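## Task

Every foam block sits above a lot number printed on the shelf edge beneath it. Any foam block whose lot number shows up two or more times anywhere in the storeroom must end up on the desk, resting fully on it with nothing overhanging the desk edge. All remaining foam blocks stay on the shelf they started on. The robot must not tip over or be left leaning, or the task fails.

## Robot and tools

Robot: TidyBot++, a wheeled base (0.54 m long, 0.50 m wide, 0.38 m tall) on four driven casters, carrying one seven-joint arm with a two-finger gripper. The shoulder sits 0.12 m ahead of the base centre, 0.68 m up. Arm segments: upper arm 0.42 m, forearm 0.31 m, hand 0.31 m. At the start the arm is folded, hand pointing down, sticking up to 0.08 m past the base front. Cameras: base_camera (fixed on the base) and wrist_camera (looks along the hand).

Frames: the base frame has its origin on the floor below the base centre, x ahead, y to the left, z up, metres. The odometry frame is the base frame as it was when the scene began; base_odometry reports x, y and heading (rad, left positive, -3.142 to 3.142) from wheel turns only, so slip and drift creep in. hand_pose is the midpoint between the finger pads, in the base frame; its z axis runs out along the fingers, and the fingers close along its y axis.

move: one action per call. Keys: base, joints, target, speeds, plus cameras and blocking. base is an object of relative offsets from where the base currently is: translate_m (forward +, -2 to 2 m), strafe_m (left +, -2 to 2 m), rotate_rad (counter-clockwise +, -6.3 to 6.3 rad). joints is an object of absolute angles by name: joint_1_rad (any angle; positive is clockwise from above, the opposite sense to heading), joint_2_rad (-2.249 to 2.249, 0 = upper arm vertical, + leans forward), joint_3_rad (any), joint_4_rad (elbow, -2.579 to 2.579), joint_5_rad (any), joint_6_rad (wrist, -2.099 to 2.099), joint_7_rad (any; with hand down, + is counter-clockwise from above, 1.57 opens fingers left/right), gripper_pos (0 open, 1 closed; pad gap roughly 85 x (1 - gripper_pos) mm). Free-turning joints go the short way, so send turns under half a revolution. target is a single list of seven numbers, an absolute hand pose in the base frame: [x, y, z, qw, qx, qy, qz], metres then quaternion; alongside it joints may only carry gripper_pos. speeds caps top speed for this action: translate_m/strafe_m 0.05 to 0.5 m/s (give one value for a combined drive), rotate_rad 0.1 to 1.57 rad/s. blocking true (default) returns when everything rests; false returns in about 0.5 s while motion continues, and a later command overrides only what it names. A move with no action just reports state and images from all cameras.

wait(seconds 0 to 10, cameras) idles and reports; it ends early once motions rest. stop(cameras) brakes all running motions; braked parts show stopped and may keep pressing. zoom_image(camera, region [x0, y0, x1, y1] pixels from top-left, max 504x504) enlarges the newest image of that camera. read_manual(section "licences") only returns licence text. finished_scene(scene) ends the current scene for good; the goal must hold without the robot.

Result lines: move (done or the worst status), pictures (camera order of images), joint_positions, hand_pose, hand_target (where the hand would be at the joint targets), base_status, joint_status, hand_status (done, off_target, moving, stopped, not_followed, contact_stop, time_out, torque_fault, limit_stop_at_motor_heat), base_odometry, base_tilt (degrees, forward/right positive), motor_effort (% of max, peak in brackets, noisy), on_its_own (things the robot did unasked), earlier move, Motor temperatures, scene_time. "joint command not followed" or "pose unreachable" with "cause:" means a self-collision check held the arm; ARM HIT means the arm struck itself or the base. A refused call, or an uncommanded contact_stop, time_out or torque fault, cancels later move, wait and finished_scene calls in that reply.

Practical notes: after a target the hand usually lands within about 3 cm; fix it by adding the wanted-minus-read difference to the previous target. To keep a loaded hand still, resend hand_target, not hand_pose. Loads make the arm sag. An unreachable pose wanders up to 10 s then times out. Hand pointing down reaches at most about 0.94 m high, only near the base. Closed fingertips reach about 20 mm past hand_pose. A gripper reading that stops short of 1 (off_target) means something is held. When a held item touches a surface, hand_pose stops descending.

Avoid: dropping items or releasing them while moving, slamming, hard pushes, squeezing an item still resting on something, yanking or twisting a grasped object, and driving or turning the base while the arm is snagged high up, which can topple the robot; a raised hand pushed sideways can lift wheels. Reaching far from the folded pose over nearby furniture or swinging an outstretched arm can also tip it; backing off or retracting the arm rights a lean. The arm does not avoid obstacles and keeps pushing if blocked. Long holding or stretching heats motors (MOTOR HOT at 60 °C, OVER-TEMPERATURE FAULT near 75 °C, arm sinks); resend targets once commands are accepted again.

Each tool is called after ">>>" by a JSON object that holds its "name" and its "arguments".

## Session

>>> {"name": "move", "arguments": {}}

Scene clock: 0.00 s.
Motor temperatures (°C): [38 35 31 37 40 37 42]
base_odometry: x=+0.000 y=+0.000 heading=+0.000
base_tilt: forward=-0.4 right=+0.6
base_status: not commanded
joint_positions: joint_1_rad=-0.038 joint_2_rad=-0.374 joint_3_rad=+3.113 joint_4_rad=-2.523 joint_5_rad=-0.004 joint_6_rad=-0.911 joint_7_rad=+1.592 gripper_pos=+0.000
joint_status: not commanded
motor_effort: joint_1_rad=-1 joint_2_rad=-1 joint_3_rad=+1 joint_4_rad=+15 joint_5_rad=+1 joint_6_rad=+1 joint_7_rad=+0
hand_pose: x=+0.2532 y=+0.0103 z=+0.5912 quat_wxyz=(+0.003, +0.998, +0.042, +0.041) (m; base frame)
hand_target: x=+0.2524 y=+0.0102 z=+0.5907 quat_wxyz=(+0.003, +0.998, +0.042, +0.040) (m; base frame)
hand_status: not commanded
pictures: base_camera, wrist_camera
Images, in order (width x height): base_camera 644x364, wrist_camera 644x476.

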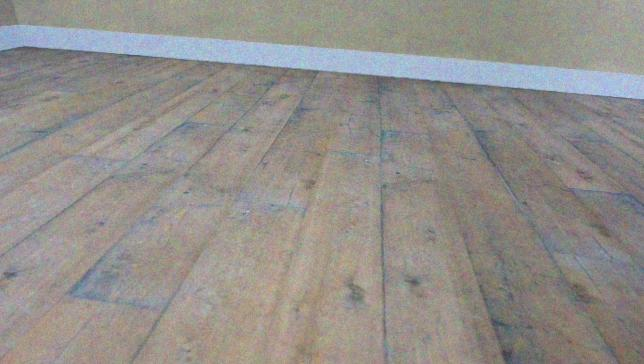

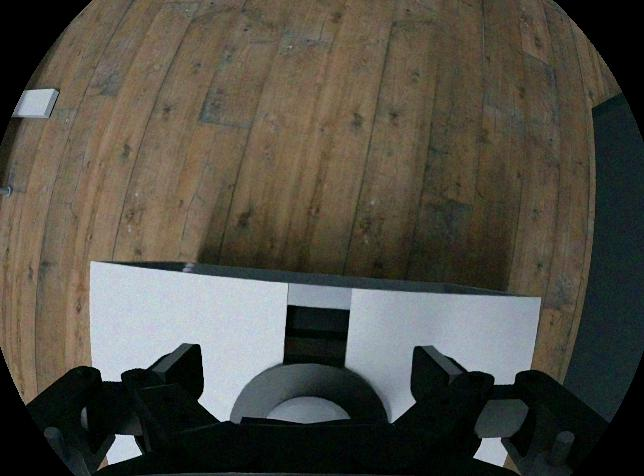

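>>> {"name": "move", "arguments": {"joints": {"joint_6_rad":0.45}, "cameras": ["wrist_camera"]}}

>>> {"name": "move", "arguments": {"joints": {"joint_1_rad":-0.9}, "cameras": ["wrist_camera"]}}

>>> {"name": "move", "arguments": {"joints": {"joint_1_rad":0.7}, "cameras": ["wrist_camera"]}}

Scene clock: 2.23 s.
move: done
base_odometry: x=+0.000 y=+0.000 heading=+0.000
base_tilt: forward=-0.3 right=+0.6
base_status: not commanded
joint_positions: joint_1_rad=-0.038 joint_2_rad=-0.374 joint_3_rad=+3.113 joint_4_rad=-2.522 joint_5_rad=-0.004 joint_6_rad=+0.395 joint_7_rad=+1.592 gripper_pos=+0.000
joint_status: all done
motor_effort: joint_1_rad=+0(1) joint_2_rad=-6(6) joint_3_rad=+1(1) joint_4_rad=+19(20) joint_5_rad=+0(1) joint_6_rad=+9(9) joint_7_rad=+0(1)
hand_pose: x=+0.5335 y=+0.0296 z=+0.8452 quat_wxyz=(-0.011, +0.768, +0.034, +0.640) (m; base frame)
hand_target: x=+0.5356 y=+0.0298 z=+0.8606 quat_wxyz=(-0.011, +0.751, +0.034, +0.660) (m; base frame)
hand_status: not commanded
pictures: wrist_camera
Images, in order (width x height): wrist_camera 644x476.

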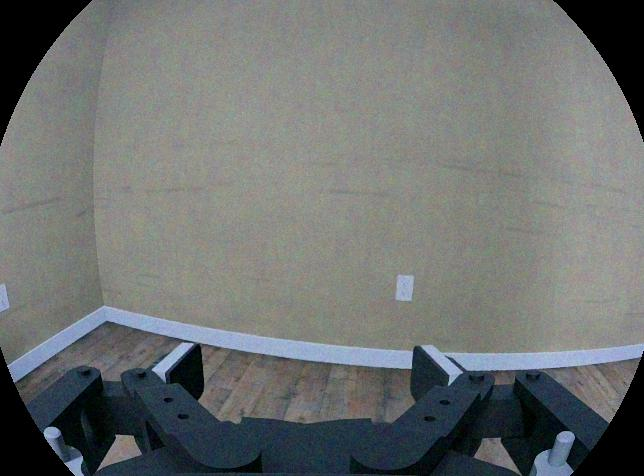

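Scene clock: 4.37 s.
move: done
base_odometry: x=+0.000 y=+0.000 heading=+0.000
base_tilt: forward=-0.3 right=+0.6
base_status: not commanded
joint_positions: joint_1_rad=-0.881 joint_2_rad=-0.374 joint_3_rad=+3.113 joint_4_rad=-2.522 joint_5_rad=-0.004 joint_6_rad=+0.395 joint_7_rad=+1.592 gripper_pos=+0.000
joint_status: all done
motor_effort: joint_1_rad=+0(2) joint_2_rad=-5(7) joint_3_rad=+1(1) joint_4_rad=+20(20) joint_5_rad=+1(1) joint_6_rad=+8(9) joint_7_rad=+0(1)
hand_pose: x=+0.3726 y=+0.3292 z=+0.8453 quat_wxyz=(-0.271, +0.687, +0.345, +0.579) (m; base frame)
hand_target: x=+0.3676 y=+0.3356 z=+0.8606 quat_wxyz=(-0.286, +0.668, +0.344, +0.595) (m; base frame)
hand_status: not commanded
pictures: wrist_camera
Images, in order (width x height): wrist_camera 644x476.

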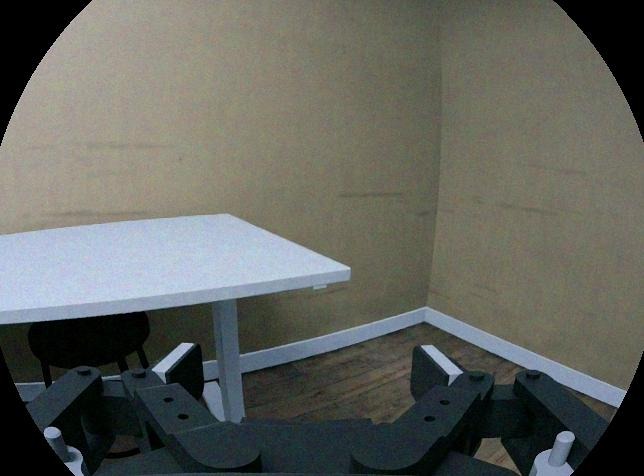

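Scene clock: 7.17 s.
move: done
base_odometry: x=+0.000 y=+0.000 heading=+0.000
base_tilt: forward=-0.3 right=+0.6
base_status: not commanded
joint_positions: joint_1_rad=+0.681 joint_2_rad=-0.374 joint_3_rad=+3.113 joint_4_rad=-2.522 joint_5_rad=-0.004 joint_6_rad=+0.395 joint_7_rad=+1.592 gripper_pos=+0.000
joint_status: all done
motor_effort: joint_1_rad=+0(2) joint_2_rad=-5(6) joint_3_rad=+1(1) joint_4_rad=+20(21) joint_5_rad=+1(1) joint_6_rad=+9(9) joint_7_rad=+0(1)
hand_pose: x=+0.4502 y=-0.2509 z=+0.8453 quat_wxyz=(+0.215, +0.731, -0.238, +0.603) (m; base frame)
hand_target: x=+0.4472 y=-0.2583 z=+0.8606 quat_wxyz=(+0.228, +0.712, -0.240, +0.619) (m; base frame)
hand_status: not commanded
pictures: wrist_camera
Images, in order (width x height): wrist_camera 644x476.

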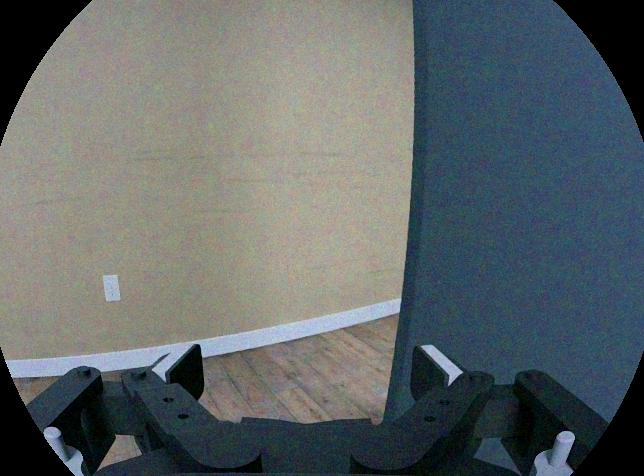

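>>> {"name": "move", "arguments": {"joints": {"joint_1_rad":-0.6}}}

>>> {"name": "move", "arguments": {"joints": {"joint_1_rad":-1.7}, "cameras": ["wrist_camera"]}}

>>> {"name": "move", "arguments": {"joints": {"joint_1_rad":-2.6}, "cameras": ["wrist_camera"]}}

>>> {"name": "move", "arguments": {"joints": {"joint_1_rad":-3.6}, "cameras": ["wrist_camera"]}}

Scene clock: 9.97 s.
move: done
base_odometry: x=+0.000 y=+0.000 heading=+0.000
base_tilt: forward=-0.4 right=+0.6
base_status: not commanded
joint_positions: joint_1_rad=-0.581 joint_2_rad=-0.374 joint_3_rad=+3.113 joint_4_rad=-2.522 joint_5_rad=-0.004 joint_6_rad=+0.395 joint_7_rad=+1.592 gripper_pos=+0.000
joint_status: all done
motor_effort: joint_1_rad=-1(2) joint_2_rad=-6(7) joint_3_rad=+1(1) joint_4_rad=+19(21) joint_5_rad=+1(1) joint_6_rad=+9(9) joint_7_rad=+0(1)
hand_pose: x=+0.4586 y=+0.2395 z=+0.8453 quat_wxyz=(-0.182, +0.730, +0.239, +0.613) (m; base frame)
hand_target: x=+0.4557 y=+0.2471 z=+0.8606 quat_wxyz=(-0.194, +0.712, +0.240, +0.631) (m; base frame)
hand_status: not commanded

Scene clock: 12.33 s.
move: done
base_odometry: x=+0.000 y=+0.000 heading=+0.000
base_tilt: forward=-0.4 right=+0.6
base_status: not commanded
joint_positions: joint_1_rad=-1.681 joint_2_rad=-0.374 joint_3_rad=+3.113 joint_4_rad=-2.522 joint_5_rad=-0.004 joint_6_rad=+0.395 joint_7_rad=+1.592 gripper_pos=+0.000
joint_status: all done
motor_effort: joint_1_rad=+0(2) joint_2_rad=-5(7) joint_3_rad=+1(1) joint_4_rad=+20(20) joint_5_rad=+1(1) joint_6_rad=+8(9) joint_7_rad=+0(1)
hand_pose: x=+0.0596 y=+0.4113 z=+0.8453 quat_wxyz=(-0.476, +0.498, +0.586, +0.428) (m; base frame)
hand_target: x=+0.0515 y=+0.4122 z=+0.8606 quat_wxyz=(-0.495, +0.481, +0.577, +0.436) (m; base frame)
hand_status: not commanded
pictures: wrist_camera
Images, in order (width x height): wrist_camera 644x476.

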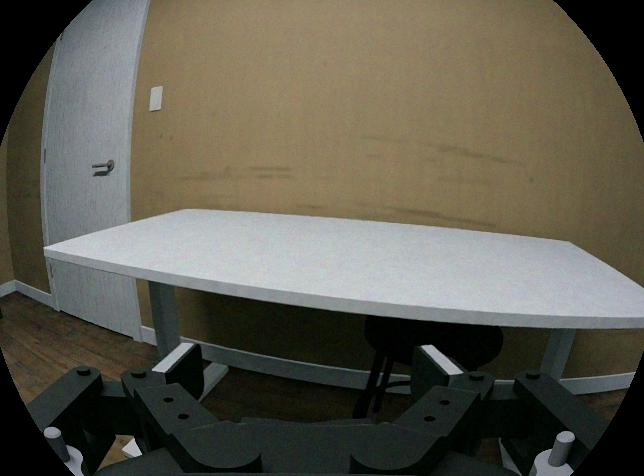

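Scene clock: 14.50 s.
move: done
base_odometry: x=+0.000 y=+0.000 heading=+0.000
base_tilt: forward=-0.4 right=+0.6
base_status: not commanded
joint_positions: joint_1_rad=-2.581 joint_2_rad=-0.374 joint_3_rad=+3.113 joint_4_rad=-2.522 joint_5_rad=-0.004 joint_6_rad=+0.395 joint_7_rad=+1.592 gripper_pos=+0.000
joint_status: all done
motor_effort: joint_1_rad=-1(2) joint_2_rad=-6(7) joint_3_rad=+1(1) joint_4_rad=+19(20) joint_5_rad=+1(1) joint_6_rad=+9(9) joint_7_rad=+0(1)
hand_pose: x=-0.2401 y=+0.2091 z=+0.8453 quat_wxyz=(-0.614, +0.194, +0.744, +0.178) (m; base frame)
hand_target: x=-0.2458 y=+0.2033 z=+0.8606 quat_wxyz=(-0.635, +0.182, +0.729, +0.178) (m; base frame)
hand_status: not commanded
pictures: wrist_camera
Images, in order (width x height): wrist_camera 644x476.

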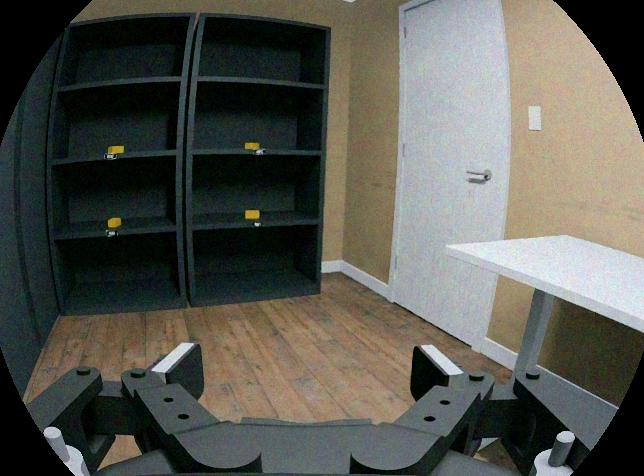

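Scene clock: 16.80 s.
move: done
base_odometry: x=+0.000 y=+0.000 heading=+0.000
base_tilt: forward=-0.4 right=+0.6
base_status: not commanded
joint_positions: joint_1_rad=-3.581 joint_2_rad=-0.374 joint_3_rad=+3.113 joint_4_rad=-2.522 joint_5_rad=-0.004 joint_6_rad=+0.395 joint_7_rad=+1.592 gripper_pos=+0.000
joint_status: all done
motor_effort: joint_1_rad=-1(2) joint_2_rad=-5(6) joint_3_rad=+1(1) joint_4_rad=+20(20) joint_5_rad=+1(1) joint_6_rad=+8(9) joint_7_rad=+0(1)
hand_pose: x=-0.2510 y=-0.1893 z=+0.8454 quat_wxyz=(-0.625, -0.187, +0.745, -0.138) (m; base frame)
hand_target: x=-0.2492 y=-0.1972 z=+0.8606 quat_wxyz=(-0.643, -0.190, +0.727, -0.148) (m; base frame)
hand_status: not commanded
pictures: wrist_camera
Images, in order (width x height): wrist_camera 644x476.

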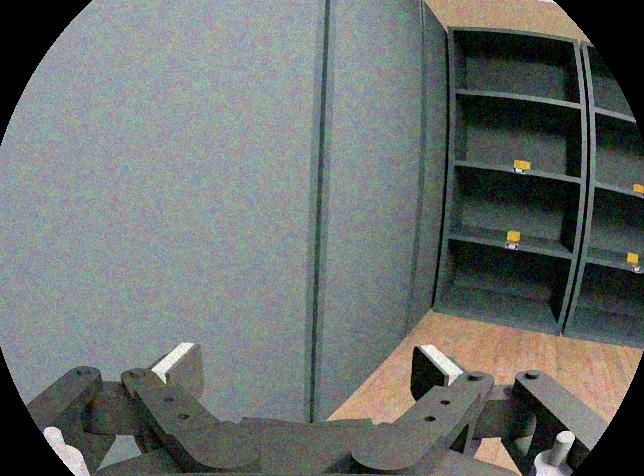

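>>> {"name": "zoom_image", "arguments": {"camera": "wrist_camera", "region": [480, 140, 644, 280]}}

>>> {"name": "move", "arguments": {"joints": {"joint_1_rad":-2.6}}}

>>> {"name": "zoom_image", "arguments": {"camera": "wrist_camera", "region": [80, 130, 300, 250]}}

Scaled by 3.073.

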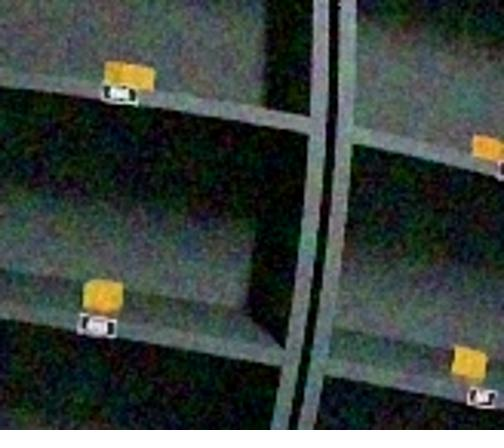

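Scene clock: 19.27 s.
move: done
base_odometry: x=+0.000 y=+0.000 heading=+0.000
base_tilt: forward=-0.4 right=+0.6
base_status: not commanded
joint_positions: joint_1_rad=-2.619 joint_2_rad=-0.374 joint_3_rad=+3.113 joint_4_rad=-2.522 joint_5_rad=-0.004 joint_6_rad=+0.395 joint_7_rad=+1.592 gripper_pos=+0.000
joint_status: all done
motor_effort: joint_1_rad=+0(3) joint_2_rad=-6(6) joint_3_rad=+1(1) joint_4_rad=+20(20) joint_5_rad=+1(1) joint_6_rad=+8(9) joint_7_rad=+0(1)
hand_pose: x=-0.2476 y=+0.1956 z=+0.8454 quat_wxyz=(-0.618, +0.180, +0.747, +0.167) (m; base frame)
hand_target: x=-0.2458 y=+0.2033 z=+0.8606 quat_wxyz=(-0.635, +0.182, +0.729, +0.178) (m; base frame)
hand_status: not commanded

Scaled by 2.291.

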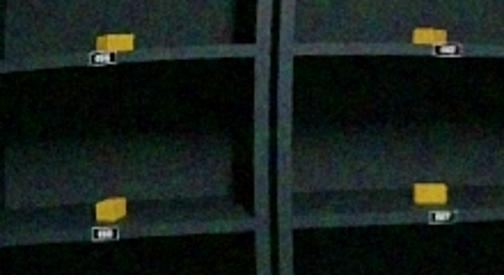

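>>> {"name": "move", "arguments": {"base": {"translate_m":-0.8}, "joints": {"joint_1_rad":-3.14}, "cameras": ["wrist_camera"]}}

>>> {"name": "zoom_image", "arguments": {"camera": "wrist_camera", "region": [200, 70, 500, 300]}}

>>> {"name": "move", "arguments": {"joints": {"joint_1_rad":-1.6}, "cameras": ["wrist_camera"]}}

Scene clock: 22.50 s.
move: done
base_odometry: x=-0.800 y=+0.000 heading=+0.001
base_tilt: forward=-0.4 right=+0.6
base_status: done
joint_positions: joint_1_rad=-3.122 joint_2_rad=-0.374 joint_3_rad=+3.113 joint_4_rad=-2.522 joint_5_rad=-0.004 joint_6_rad=+0.397 joint_7_rad=+1.592 gripper_pos=+0.000
joint_status: all done
motor_effort: joint_1_rad=+0(3) joint_2_rad=-6(8) joint_3_rad=+1(1) joint_4_rad=+20(20) joint_5_rad=+1(1) joint_6_rad=+9(9) joint_7_rad=+0(1)
hand_pose: x=-0.2966 y=-0.0054 z=+0.8459 quat_wxyz=(-0.641, -0.012, +0.768, +0.008) (m; base frame)
hand_target: x=-0.2985 y=-0.0132 z=+0.8606 quat_wxyz=(-0.660, -0.019, +0.751, +0.002) (m; base frame)
hand_status: not commanded
pictures: wrist_camera
Images, in order (width x height): wrist_camera 644x476.

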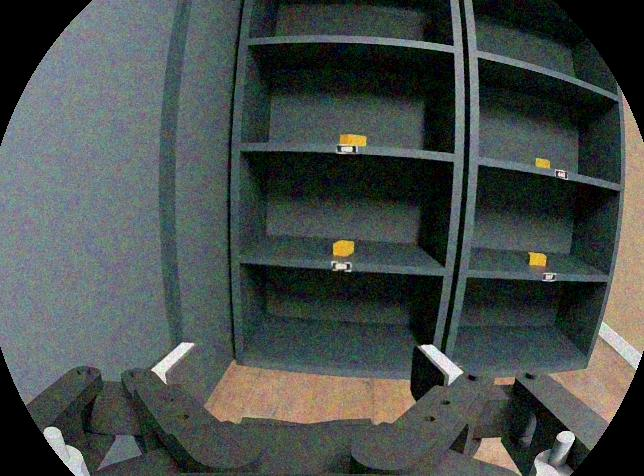

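Scaled by 1.680.

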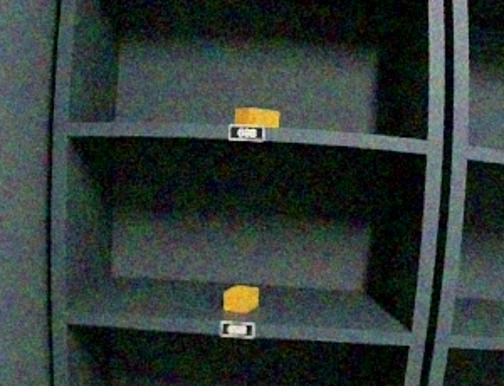

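Scene clock: 25.27 s.
move: done
base_odometry: x=-0.800 y=+0.000 heading=+0.001
base_tilt: forward=-0.4 right=+0.6
base_status: not commanded
joint_positions: joint_1_rad=-1.619 joint_2_rad=-0.374 joint_3_rad=+3.113 joint_4_rad=-2.522 joint_5_rad=-0.004 joint_6_rad=+0.397 joint_7_rad=+1.592 gripper_pos=+0.000
joint_status: all done
motor_effort: joint_1_rad=-1(2) joint_2_rad=-5(7) joint_3_rad=+1(1) joint_4_rad=+20(21) joint_5_rad=+1(1) joint_6_rad=+9(9) joint_7_rad=+0(1)
hand_pose: x=+0.0854 y=+0.4142 z=+0.8459 quat_wxyz=(-0.463, +0.515, +0.569, +0.443) (m; base frame)
hand_target: x=+0.0930 y=+0.4169 z=+0.8606 quat_wxyz=(-0.472, +0.510, +0.552, +0.461) (m; base frame)
hand_status: not commanded
pictures: wrist_camera
Images, in order (width x height): wrist_camera 644x476.

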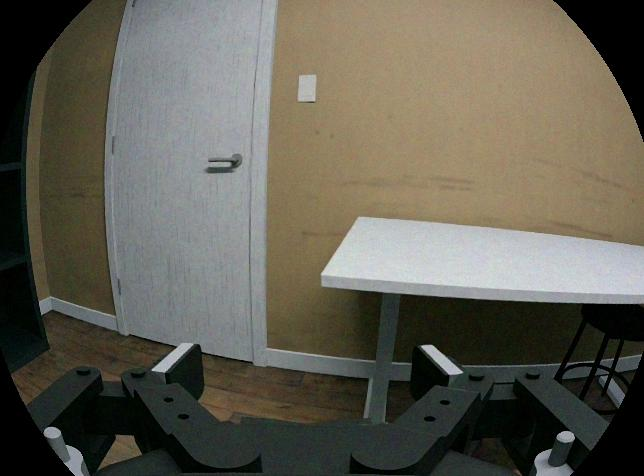

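>>> {"name": "move", "arguments": {"base": {"strafe_m":0.4}}}

>>> {"name": "move", "arguments": {"base": {"rotate_rad":3.14}, "joints": {"joint_1_rad":0}, "cameras": ["all"]}}

>>> {"name": "zoom_image", "arguments": {"camera": "wrist_camera", "region": [70, 90, 320, 300]}}

>>> {"name": "zoom_image", "arguments": {"camera": "wrist_camera", "region": [320, 90, 570, 300]}}

Scene clock: 27.77 s.
move: done
base_odometry: x=-0.801 y=+0.400 heading=+0.002
base_tilt: forward=-0.4 right=+0.6
base_status: done
joint_positions: joint_1_rad=-1.618 joint_2_rad=-0.373 joint_3_rad=+3.113 joint_4_rad=-2.522 joint_5_rad=-0.004 joint_6_rad=+0.398 joint_7_rad=+1.592 gripper_pos=+0.000
joint_status: not commanded
motor_effort: joint_1_rad=+0(1) joint_2_rad=-6(9) joint_3_rad=+1(1) joint_4_rad=+20(21) joint_5_rad=+1(1) joint_6_rad=+8(10) joint_7_rad=+0(1)
hand_pose: x=+0.0855 y=+0.4146 z=+0.8458 quat_wxyz=(-0.463, +0.516, +0.569, +0.443) (m; base frame)
hand_target: x=+0.0930 y=+0.4169 z=+0.8606 quat_wxyz=(-0.472, +0.510, +0.552, +0.461) (m; base frame)
hand_status: not commanded

Scene clock: 31.23 s.
move: done
base_odometry: x=-0.801 y=+0.400 heading=+3.141
base_tilt: forward=-0.4 right=+0.6
base_status: done
joint_positions: joint_1_rad=-0.019 joint_2_rad=-0.373 joint_3_rad=+3.113 joint_4_rad=-2.522 joint_5_rad=-0.004 joint_6_rad=+0.398 joint_7_rad=+1.592 gripper_pos=+0.000
joint_status: all done
motor_effort: joint_1_rad=-1(2) joint_2_rad=-5(7) joint_3_rad=+1(2) joint_4_rad=+19(20) joint_5_rad=+1(1) joint_6_rad=+9(10) joint_7_rad=+0(1)
hand_pose: x=+0.5344 y=+0.0214 z=+0.8458 quat_wxyz=(-0.004, +0.767, +0.027, +0.641) (m; base frame)
hand_target: x=+0.5364 y=+0.0138 z=+0.8606 quat_wxyz=(+0.001, +0.751, +0.019, +0.660) (m; base frame)
hand_status: not commanded
pictures: base_camera, wrist_camera
Images, in order (width x height): base_camera 644x364, wrist_camera 644x476.

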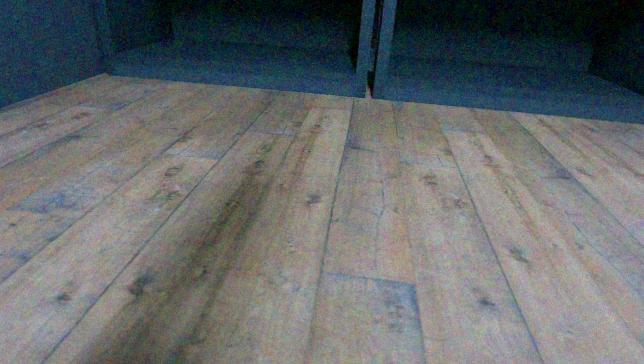

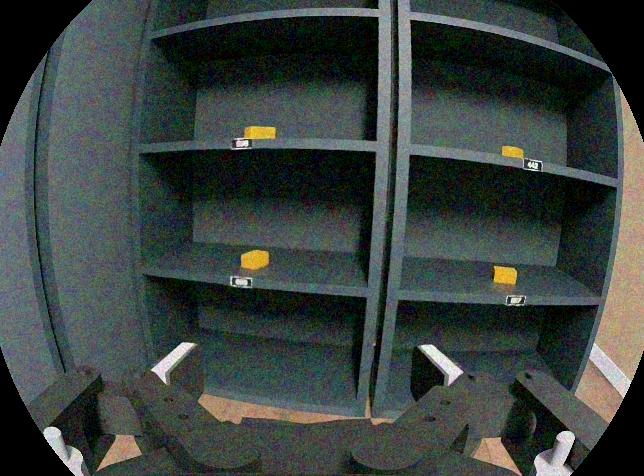

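Scaled by 2.016.

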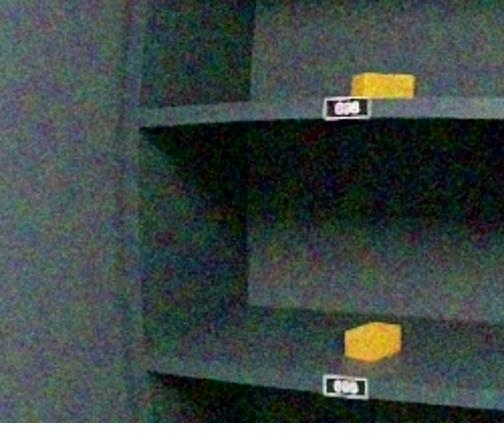

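Scaled by 2.016.

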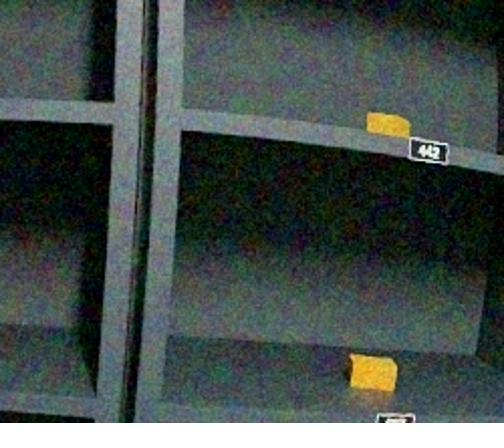

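>>> {"name": "move", "arguments": {"base": {"translate_m":0.3}, "cameras": ["wrist_camera"]}}

>>> {"name": "zoom_image", "arguments": {"camera": "wrist_camera", "region": [170, 90, 270, 190]}}

>>> {"name": "zoom_image", "arguments": {"camera": "wrist_camera", "region": [170, 260, 270, 360]}}

>>> {"name": "zoom_image", "arguments": {"camera": "wrist_camera", "region": [500, 90, 620, 190]}}

>>> {"name": "zoom_image", "arguments": {"camera": "wrist_camera", "region": [480, 270, 600, 370]}}

Scene clock: 33.57 s.
move: done
base_odometry: x=-1.101 y=+0.400 heading=-3.141
base_tilt: forward=-0.3 right=+0.6
base_status: done
joint_positions: joint_1_rad=-0.018 joint_2_rad=-0.372 joint_3_rad=+3.113 joint_4_rad=-2.522 joint_5_rad=-0.004 joint_6_rad=+0.399 joint_7_rad=+1.592 gripper_pos=+0.000
joint_status: not commanded
motor_effort: joint_1_rad=+0(1) joint_2_rad=-7(8) joint_3_rad=+1(1) joint_4_rad=+19(21) joint_5_rad=+1(1) joint_6_rad=+8(9) joint_7_rad=+0(1)
hand_pose: x=+0.5345 y=+0.0212 z=+0.8458 quat_wxyz=(-0.004, +0.767, +0.027, +0.641) (m; base frame)
hand_target: x=+0.5364 y=+0.0138 z=+0.8606 quat_wxyz=(+0.001, +0.751, +0.019, +0.660) (m; base frame)
hand_status: not commanded
pictures: wrist_camera
Images, in order (width x height): wrist_camera 644x476.

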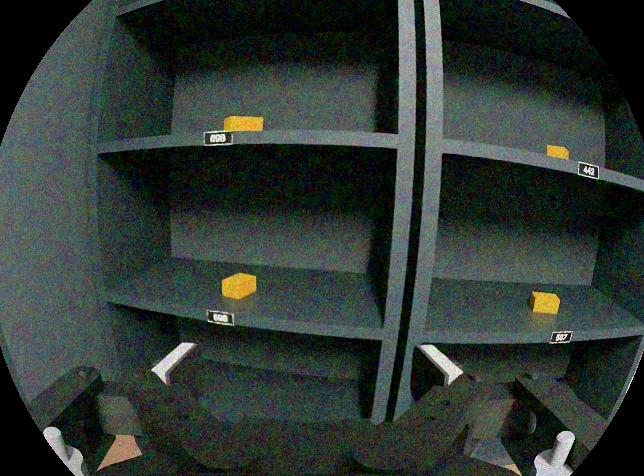

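Scaled by 5.040.

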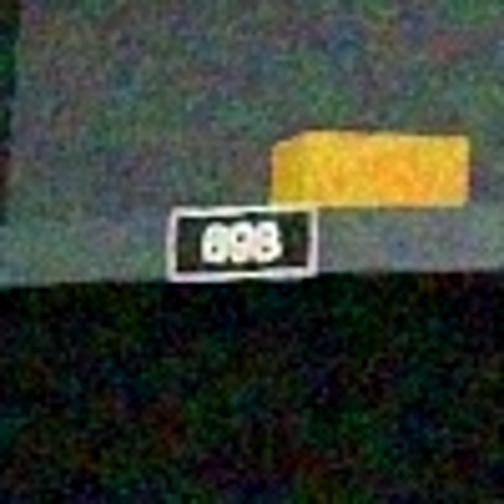

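Scaled by 5.040.

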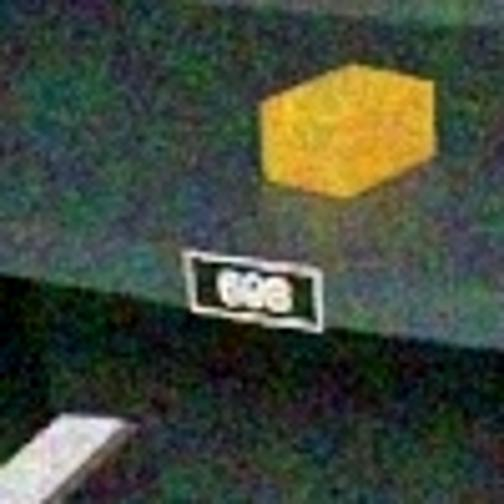

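Scaled by 4.200.

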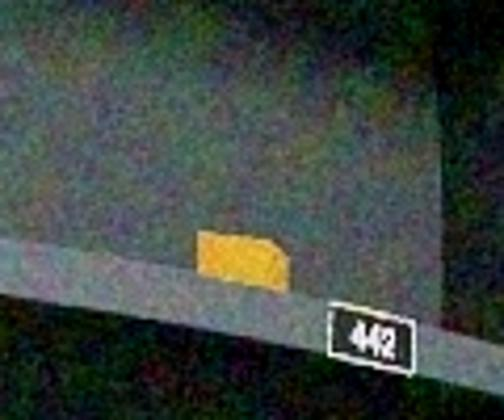

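Scaled by 4.200.

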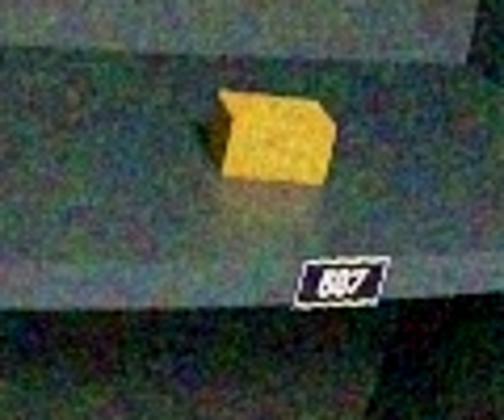

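>>> {"name": "move", "arguments": {"base": {"strafe_m":0.22,"translate_m":0.17}, "cameras": ["wrist_camera"]}}

>>> {"name": "zoom_image", "arguments": {"camera": "wrist_camera", "region": [270, 80, 370, 160]}}

>>> {"name": "zoom_image", "arguments": {"camera": "wrist_camera", "region": [260, 310, 380, 400]}}

>>> {"name": "move", "arguments": {"base": {"strafe_m":-0.7}, "cameras": ["wrist_camera"]}}

>>> {"name": "zoom_image", "arguments": {"camera": "wrist_camera", "region": [270, 310, 390, 410]}}

Scene clock: 35.67 s.
move: done
base_odometry: x=-1.271 y=+0.180 heading=+3.141
base_tilt: forward=-0.3 right=+0.6
base_status: done
joint_positions: joint_1_rad=-0.017 joint_2_rad=-0.372 joint_3_rad=+3.113 joint_4_rad=-2.522 joint_5_rad=-0.004 joint_6_rad=+0.400 joint_7_rad=+1.592 gripper_pos=+0.000
joint_status: not commanded
motor_effort: joint_1_rad=+0(1) joint_2_rad=-6(8) joint_3_rad=+1(3) joint_4_rad=+20(21) joint_5_rad=+1(1) joint_6_rad=+9(9) joint_7_rad=+0(1)
hand_pose: x=+0.5346 y=+0.0209 z=+0.8460 quat_wxyz=(-0.004, +0.767, +0.026, +0.641) (m; base frame)
hand_target: x=+0.5364 y=+0.0138 z=+0.8606 quat_wxyz=(+0.001, +0.751, +0.019, +0.660) (m; base frame)
hand_status: not commanded
pictures: wrist_camera
Images, in order (width x height): wrist_camera 644x476.

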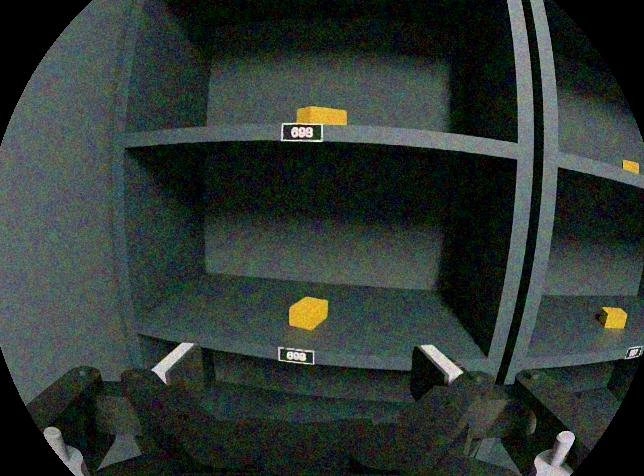

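Scaled by 5.040.

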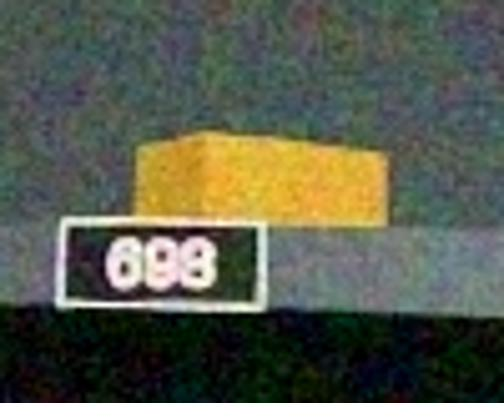

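Scaled by 4.200.

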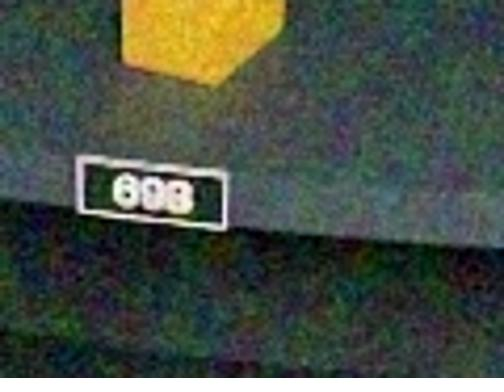

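Scene clock: 38.43 s.
move: done
base_odometry: x=-1.271 y=+0.880 heading=-3.141
base_tilt: forward=-0.3 right=+0.6
base_status: done
joint_positions: joint_1_rad=-0.017 joint_2_rad=-0.372 joint_3_rad=+3.113 joint_4_rad=-2.522 joint_5_rad=-0.004 joint_6_rad=+0.401 joint_7_rad=+1.592 gripper_pos=+0.000
joint_status: not commanded
motor_effort: joint_1_rad=-1(1) joint_2_rad=-5(8) joint_3_rad=+1(2) joint_4_rad=+19(20) joint_5_rad=+1(1) joint_6_rad=+9(9) joint_7_rad=+0(1)
hand_pose: x=+0.5346 y=+0.0207 z=+0.8464 quat_wxyz=(-0.004, +0.767, +0.026, +0.641) (m; base frame)
hand_target: x=+0.5364 y=+0.0138 z=+0.8606 quat_wxyz=(+0.001, +0.751, +0.019, +0.660) (m; base frame)
hand_status: not commanded
pictures: wrist_camera
Images, in order (width x height): wrist_camera 644x476.

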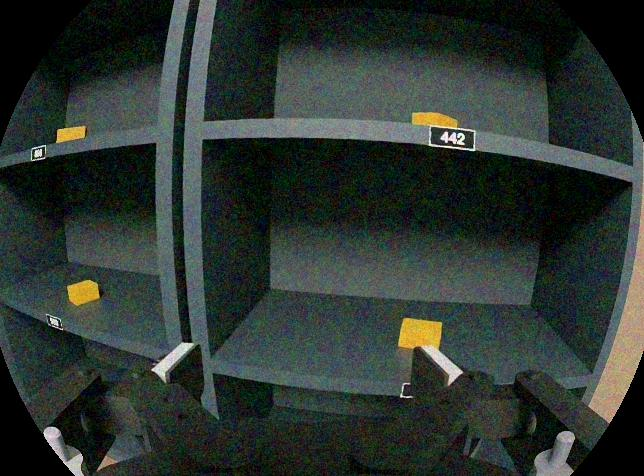

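Scaled by 4.200.

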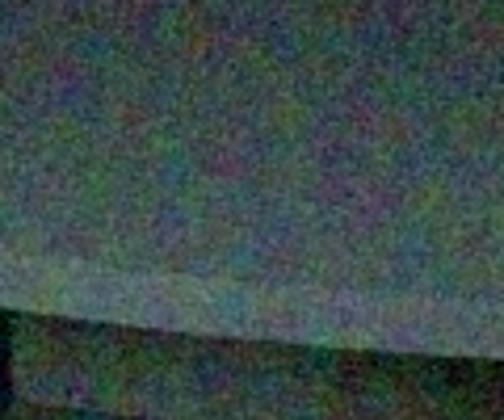

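>>> {"name": "move", "arguments": {"base": {"strafe_m":-0.12}, "joints": {"joint_6_rad":0.0}, "cameras": ["wrist_camera"]}}

>>> {"name": "zoom_image", "arguments": {"camera": "wrist_camera", "region": [300, 200, 420, 300]}}

>>> {"name": "move", "arguments": {"base": {"strafe_m":0.8}, "cameras": ["wrist_camera"]}}

>>> {"name": "zoom_image", "arguments": {"camera": "wrist_camera", "region": [260, 200, 380, 300]}}

>>> {"name": "move", "arguments": {"joints": {"joint_6_rad":0.8}, "cameras": ["wrist_camera"]}}

>>> {"name": "zoom_image", "arguments": {"camera": "wrist_camera", "region": [260, 200, 380, 300]}}

Scene clock: 40.20 s.
move: done
base_odometry: x=-1.271 y=+1.000 heading=-3.141
base_tilt: forward=-0.3 right=+0.6
base_status: done
joint_positions: joint_1_rad=-0.016 joint_2_rad=-0.373 joint_3_rad=+3.113 joint_4_rad=-2.521 joint_5_rad=-0.004 joint_6_rad=+0.030 joint_7_rad=+1.592 gripper_pos=+0.000
joint_status: all done
motor_effort: joint_1_rad=+0(1) joint_2_rad=-5(6) joint_3_rad=+1(2) joint_4_rad=+19(21) joint_5_rad=+1(1) joint_6_rad=+8(9) joint_7_rad=+0(1)
hand_pose: x=+0.4942 y=+0.0179 z=+0.7397 quat_wxyz=(-0.002, +0.872, +0.028, +0.489) (m; base frame)
hand_target: x=+0.4882 y=+0.0118 z=+0.7304 quat_wxyz=(+0.002, +0.880, +0.022, +0.475) (m; base frame)
hand_status: not commanded
pictures: wrist_camera
Images, in order (width x height): wrist_camera 644x476.

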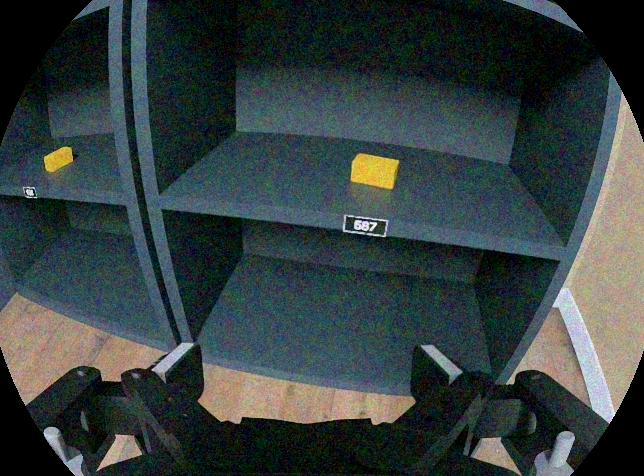

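Scaled by 4.200.

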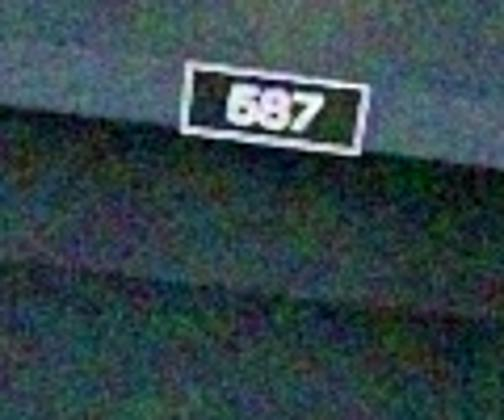

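Scene clock: 43.30 s.
move: done
base_odometry: x=-1.271 y=+0.200 heading=-3.141
base_tilt: forward=-0.4 right=+0.6
base_status: done
joint_positions: joint_1_rad=-0.015 joint_2_rad=-0.373 joint_3_rad=+3.113 joint_4_rad=-2.521 joint_5_rad=-0.004 joint_6_rad=+0.029 joint_7_rad=+1.592 gripper_pos=+0.000
joint_status: not commanded
motor_effort: joint_1_rad=+0(1) joint_2_rad=-5(7) joint_3_rad=+1(2) joint_4_rad=+19(20) joint_5_rad=+1(1) joint_6_rad=+7(8) joint_7_rad=+0(1)
hand_pose: x=+0.4941 y=+0.0177 z=+0.7399 quat_wxyz=(-0.002, +0.872, +0.028, +0.490) (m; base frame)
hand_target: x=+0.4882 y=+0.0118 z=+0.7304 quat_wxyz=(+0.002, +0.880, +0.022, +0.475) (m; base frame)
hand_status: not commanded
pictures: wrist_camera
Images, in order (width x height): wrist_camera 644x476.

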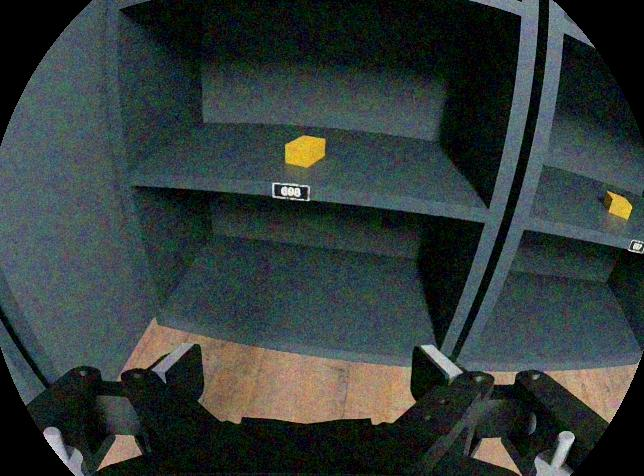

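Scaled by 4.200.

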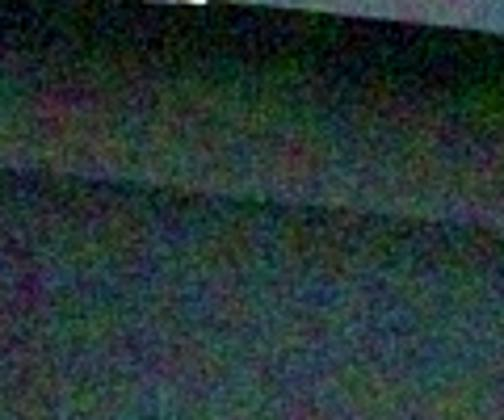

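Scene clock: 44.80 s.
move: done
base_odometry: x=-1.271 y=+0.200 heading=-3.141
base_tilt: forward=-0.3 right=+0.6
base_status: not commanded
joint_positions: joint_1_rad=-0.015 joint_2_rad=-0.374 joint_3_rad=+3.113 joint_4_rad=-2.520 joint_5_rad=-0.004 joint_6_rad=+0.750 joint_7_rad=+1.592 gripper_pos=+0.000
joint_status: all done
motor_effort: joint_1_rad=-1(1) joint_2_rad=-6(7) joint_3_rad=+1(1) joint_4_rad=+20(22) joint_5_rad=+1(1) joint_6_rad=+9(9) joint_7_rad=-1(1)
hand_pose: x=+0.5349 y=+0.0207 z=+0.9559 quat_wxyz=(-0.005, +0.643, +0.022, +0.766) (m; base frame)
hand_target: x=+0.5316 y=+0.0145 z=+0.9689 quat_wxyz=(+0.001, +0.625, +0.017, +0.780) (m; base frame)
hand_status: not commanded
pictures: wrist_camera
Images, in order (width x height): wrist_camera 644x476.

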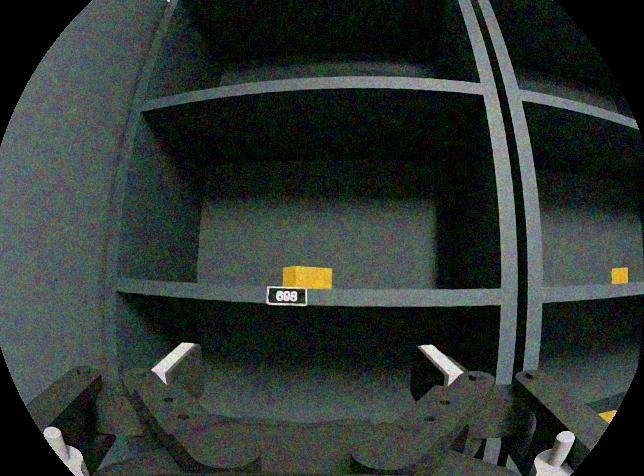

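Scaled by 4.200.

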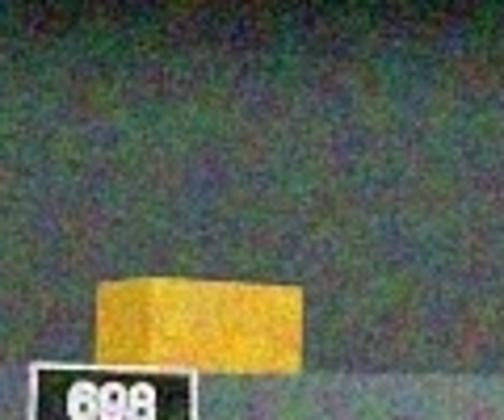

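>>> {"name": "zoom_image", "arguments": {"camera": "wrist_camera", "region": [260, 270, 320, 320]}}

>>> {"name": "move", "arguments": {"joints": {"joint_6_rad":0.1}, "base": {"translate_m":0.1}, "cameras": ["wrist_camera"]}}

>>> {"name": "zoom_image", "arguments": {"camera": "wrist_camera", "region": [250, 180, 330, 260]}}

Scaled by 8.400.

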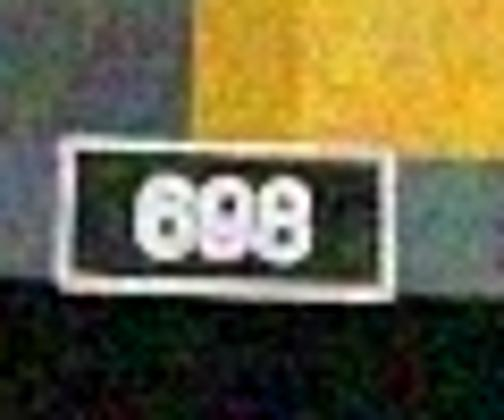

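Scene clock: 46.40 s.
move: done
base_odometry: x=-1.371 y=+0.200 heading=-3.141
base_tilt: forward=-0.3 right=+0.6
base_status: done
joint_positions: joint_1_rad=-0.015 joint_2_rad=-0.375 joint_3_rad=+3.113 joint_4_rad=-2.520 joint_5_rad=-0.004 joint_6_rad=+0.139 joint_7_rad=+1.592 gripper_pos=+0.000
joint_status: all done
motor_effort: joint_1_rad=+0(1) joint_2_rad=-5(8) joint_3_rad=+1(1) joint_4_rad=+19(21) joint_5_rad=+1(1) joint_6_rad=+8(10) joint_7_rad=+0(1)
hand_pose: x=+0.5102 y=+0.0185 z=+0.7711 quat_wxyz=(-0.002, +0.843, +0.027, +0.538) (m; base frame)
hand_target: x=+0.5039 y=+0.0123 z=+0.7572 quat_wxyz=(+0.002, +0.855, +0.021, +0.519) (m; base frame)
hand_status: not commanded
pictures: wrist_camera
Images, in order (width x height): wrist_camera 644x476.

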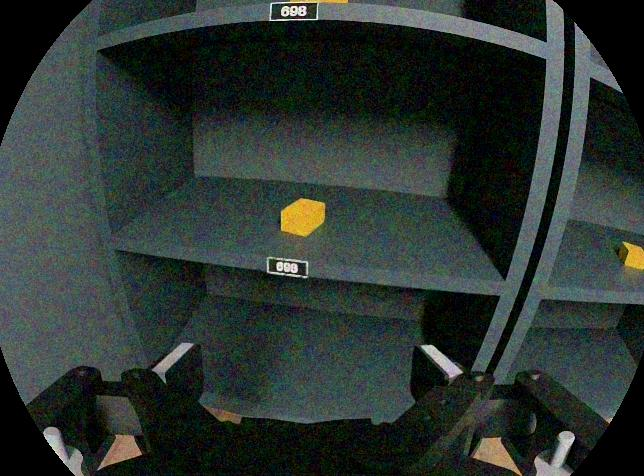

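Scaled by 6.300.

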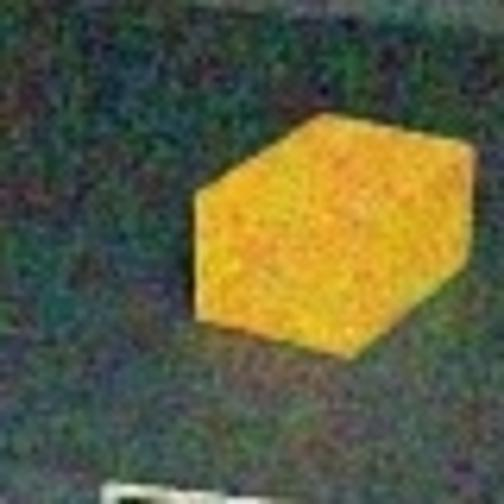

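>>> {"name": "zoom_image", "arguments": {"camera": "wrist_camera", "region": [255, 245, 320, 290]}}

>>> {"name": "zoom_image", "arguments": {"camera": "wrist_camera", "region": [260, 0, 330, 30]}}

Scaled by 7.754.

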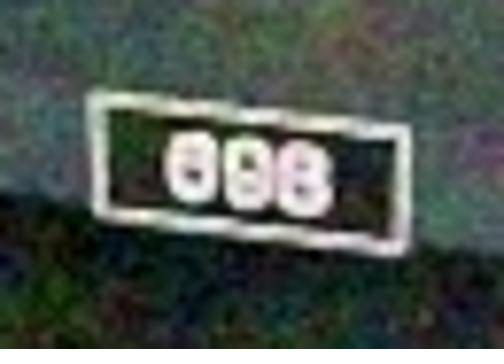

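Scaled by 7.200.

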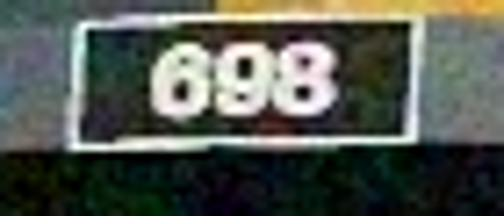

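>>> {"name": "move", "arguments": {"base": {"translate_m":0.35,"strafe_m":0.05}, "joints": {"joint_6_rad":-0.1,"joint_1_rad":-0.02}, "cameras": ["all"]}}

>>> {"name": "zoom_image", "arguments": {"camera": "wrist_camera", "region": [240, 200, 400, 320]}}

Scene clock: 49.70 s.
move: done
base_odometry: x=-1.721 y=+0.150 heading=+3.142
base_tilt: forward=-0.3 right=+0.6
base_status: done
joint_positions: joint_1_rad=-0.017 joint_2_rad=-0.375 joint_3_rad=+3.113 joint_4_rad=-2.524 joint_5_rad=-0.004 joint_6_rad=-0.075 joint_7_rad=+1.592 gripper_pos=+0.000
joint_status: all done
motor_effort: joint_1_rad=+0(1) joint_2_rad=-4(7) joint_3_rad=+1(2) joint_4_rad=+19(22) joint_5_rad=+1(1) joint_6_rad=+7(9) joint_7_rad=+0(1)
hand_pose: x=+0.4745 y=+0.0174 z=+0.7119 quat_wxyz=(-0.001, +0.896, +0.030, +0.443) (m; base frame)
hand_target: x=+0.4696 y=+0.0182 z=+0.7053 quat_wxyz=(-0.002, +0.902, +0.031, +0.431) (m; base frame)
hand_status: not commanded
pictures: base_camera, wrist_camera
Images, in order (width x height): base_camera 644x364, wrist_camera 644x476.

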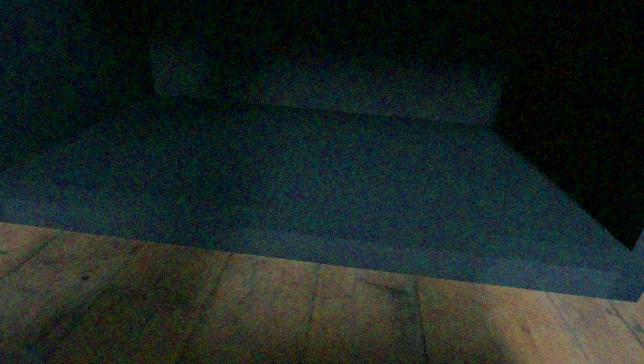

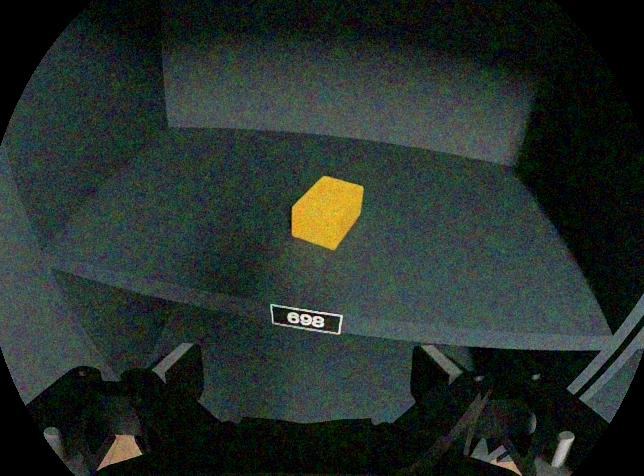

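Scaled by 3.150.

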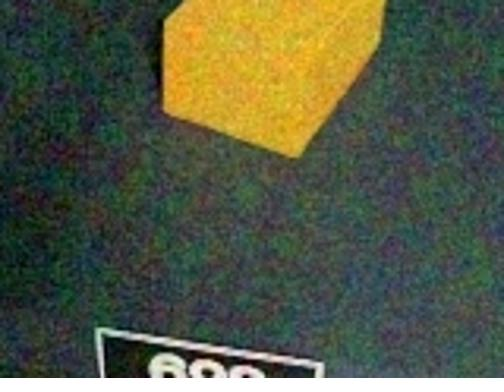

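>>> {"name": "move", "arguments": {"joints": {"joint_2_rad":0.073,"joint_4_rad":-1.936,"joint_6_rad":-0.609,"joint_7_rad":1.1}, "cameras": ["wrist_camera"]}}

Scene clock: 53.77 s.
move: done
base_odometry: x=-1.721 y=+0.150 heading=+3.142
base_tilt: forward=-0.3 right=+0.6
base_status: not commanded
joint_positions: joint_1_rad=-0.017 joint_2_rad=+0.052 joint_3_rad=+3.113 joint_4_rad=-1.952 joint_5_rad=-0.004 joint_6_rad=-0.557 joint_7_rad=+1.145 gripper_pos=+0.000
joint_status: all done
motor_effort: joint_1_rad=+0(1) joint_2_rad=-20(22) joint_3_rad=+0(1) joint_4_rad=+18(20) joint_5_rad=+1(1) joint_6_rad=+6(8) joint_7_rad=+0(1)
hand_pose: x=+0.5960 y=+0.0239 z=+0.7100 quat_wxyz=(-0.069, +0.941, -0.183, +0.278) (m; base frame)
hand_target: x=+0.5890 y=+0.0251 z=+0.6985 quat_wxyz=(-0.069, +0.944, -0.204, +0.249) (m; base frame)
hand_status: not commanded
pictures: wrist_camera
Images, in order (width x height): wrist_camera 644x476.

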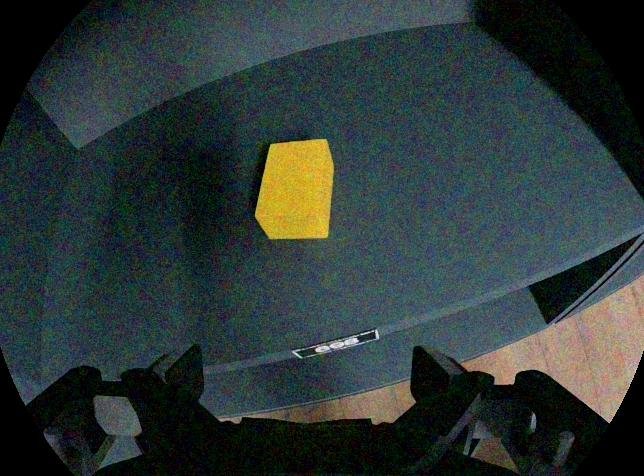

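>>> {"name": "move", "arguments": {"base": {"translate_m":0.08,"strafe_m":0.012}, "joints": {"joint_2_rad":0.203,"joint_4_rad":-1.96,"joint_6_rad":-0.5,"joint_7_rad":1.07}, "cameras": ["wrist_camera"]}}

Scene clock: 55.40 s.
move: done
base_odometry: x=-1.801 y=+0.138 heading=+3.141
base_tilt: forward=-0.3 right=+0.6
base_status: done
joint_positions: joint_1_rad=-0.017 joint_2_rad=+0.196 joint_3_rad=+3.113 joint_4_rad=-1.952 joint_5_rad=-0.004 joint_6_rad=-0.535 joint_7_rad=+1.114 gripper_pos=+0.000
joint_status: all done
motor_effort: joint_1_rad=+0(2) joint_2_rad=-22(27) joint_3_rad=+0(1) joint_4_rad=+17(20) joint_5_rad=+1(1) joint_6_rad=+4(6) joint_7_rad=+0(1)
hand_pose: x=+0.6013 y=+0.0242 z=+0.6438 quat_wxyz=(-0.061, +0.953, -0.201, +0.219) (m; base frame)
hand_target: x=+0.6070 y=+0.0258 z=+0.6423 quat_wxyz=(-0.068, +0.946, -0.220, +0.227) (m; base frame)
hand_status: not commanded
pictures: wrist_camera
Images, in order (width x height): wrist_camera 644x476.

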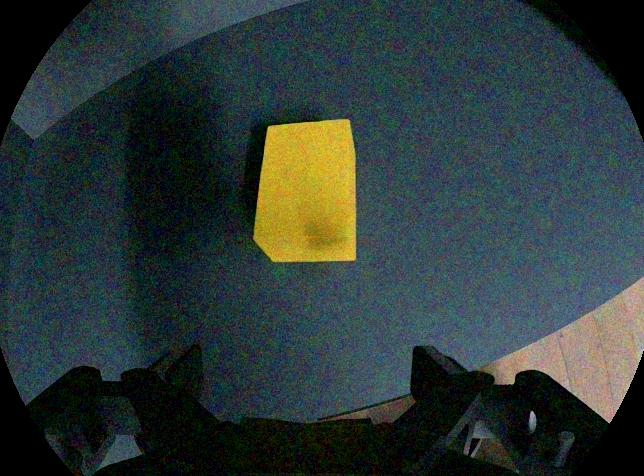

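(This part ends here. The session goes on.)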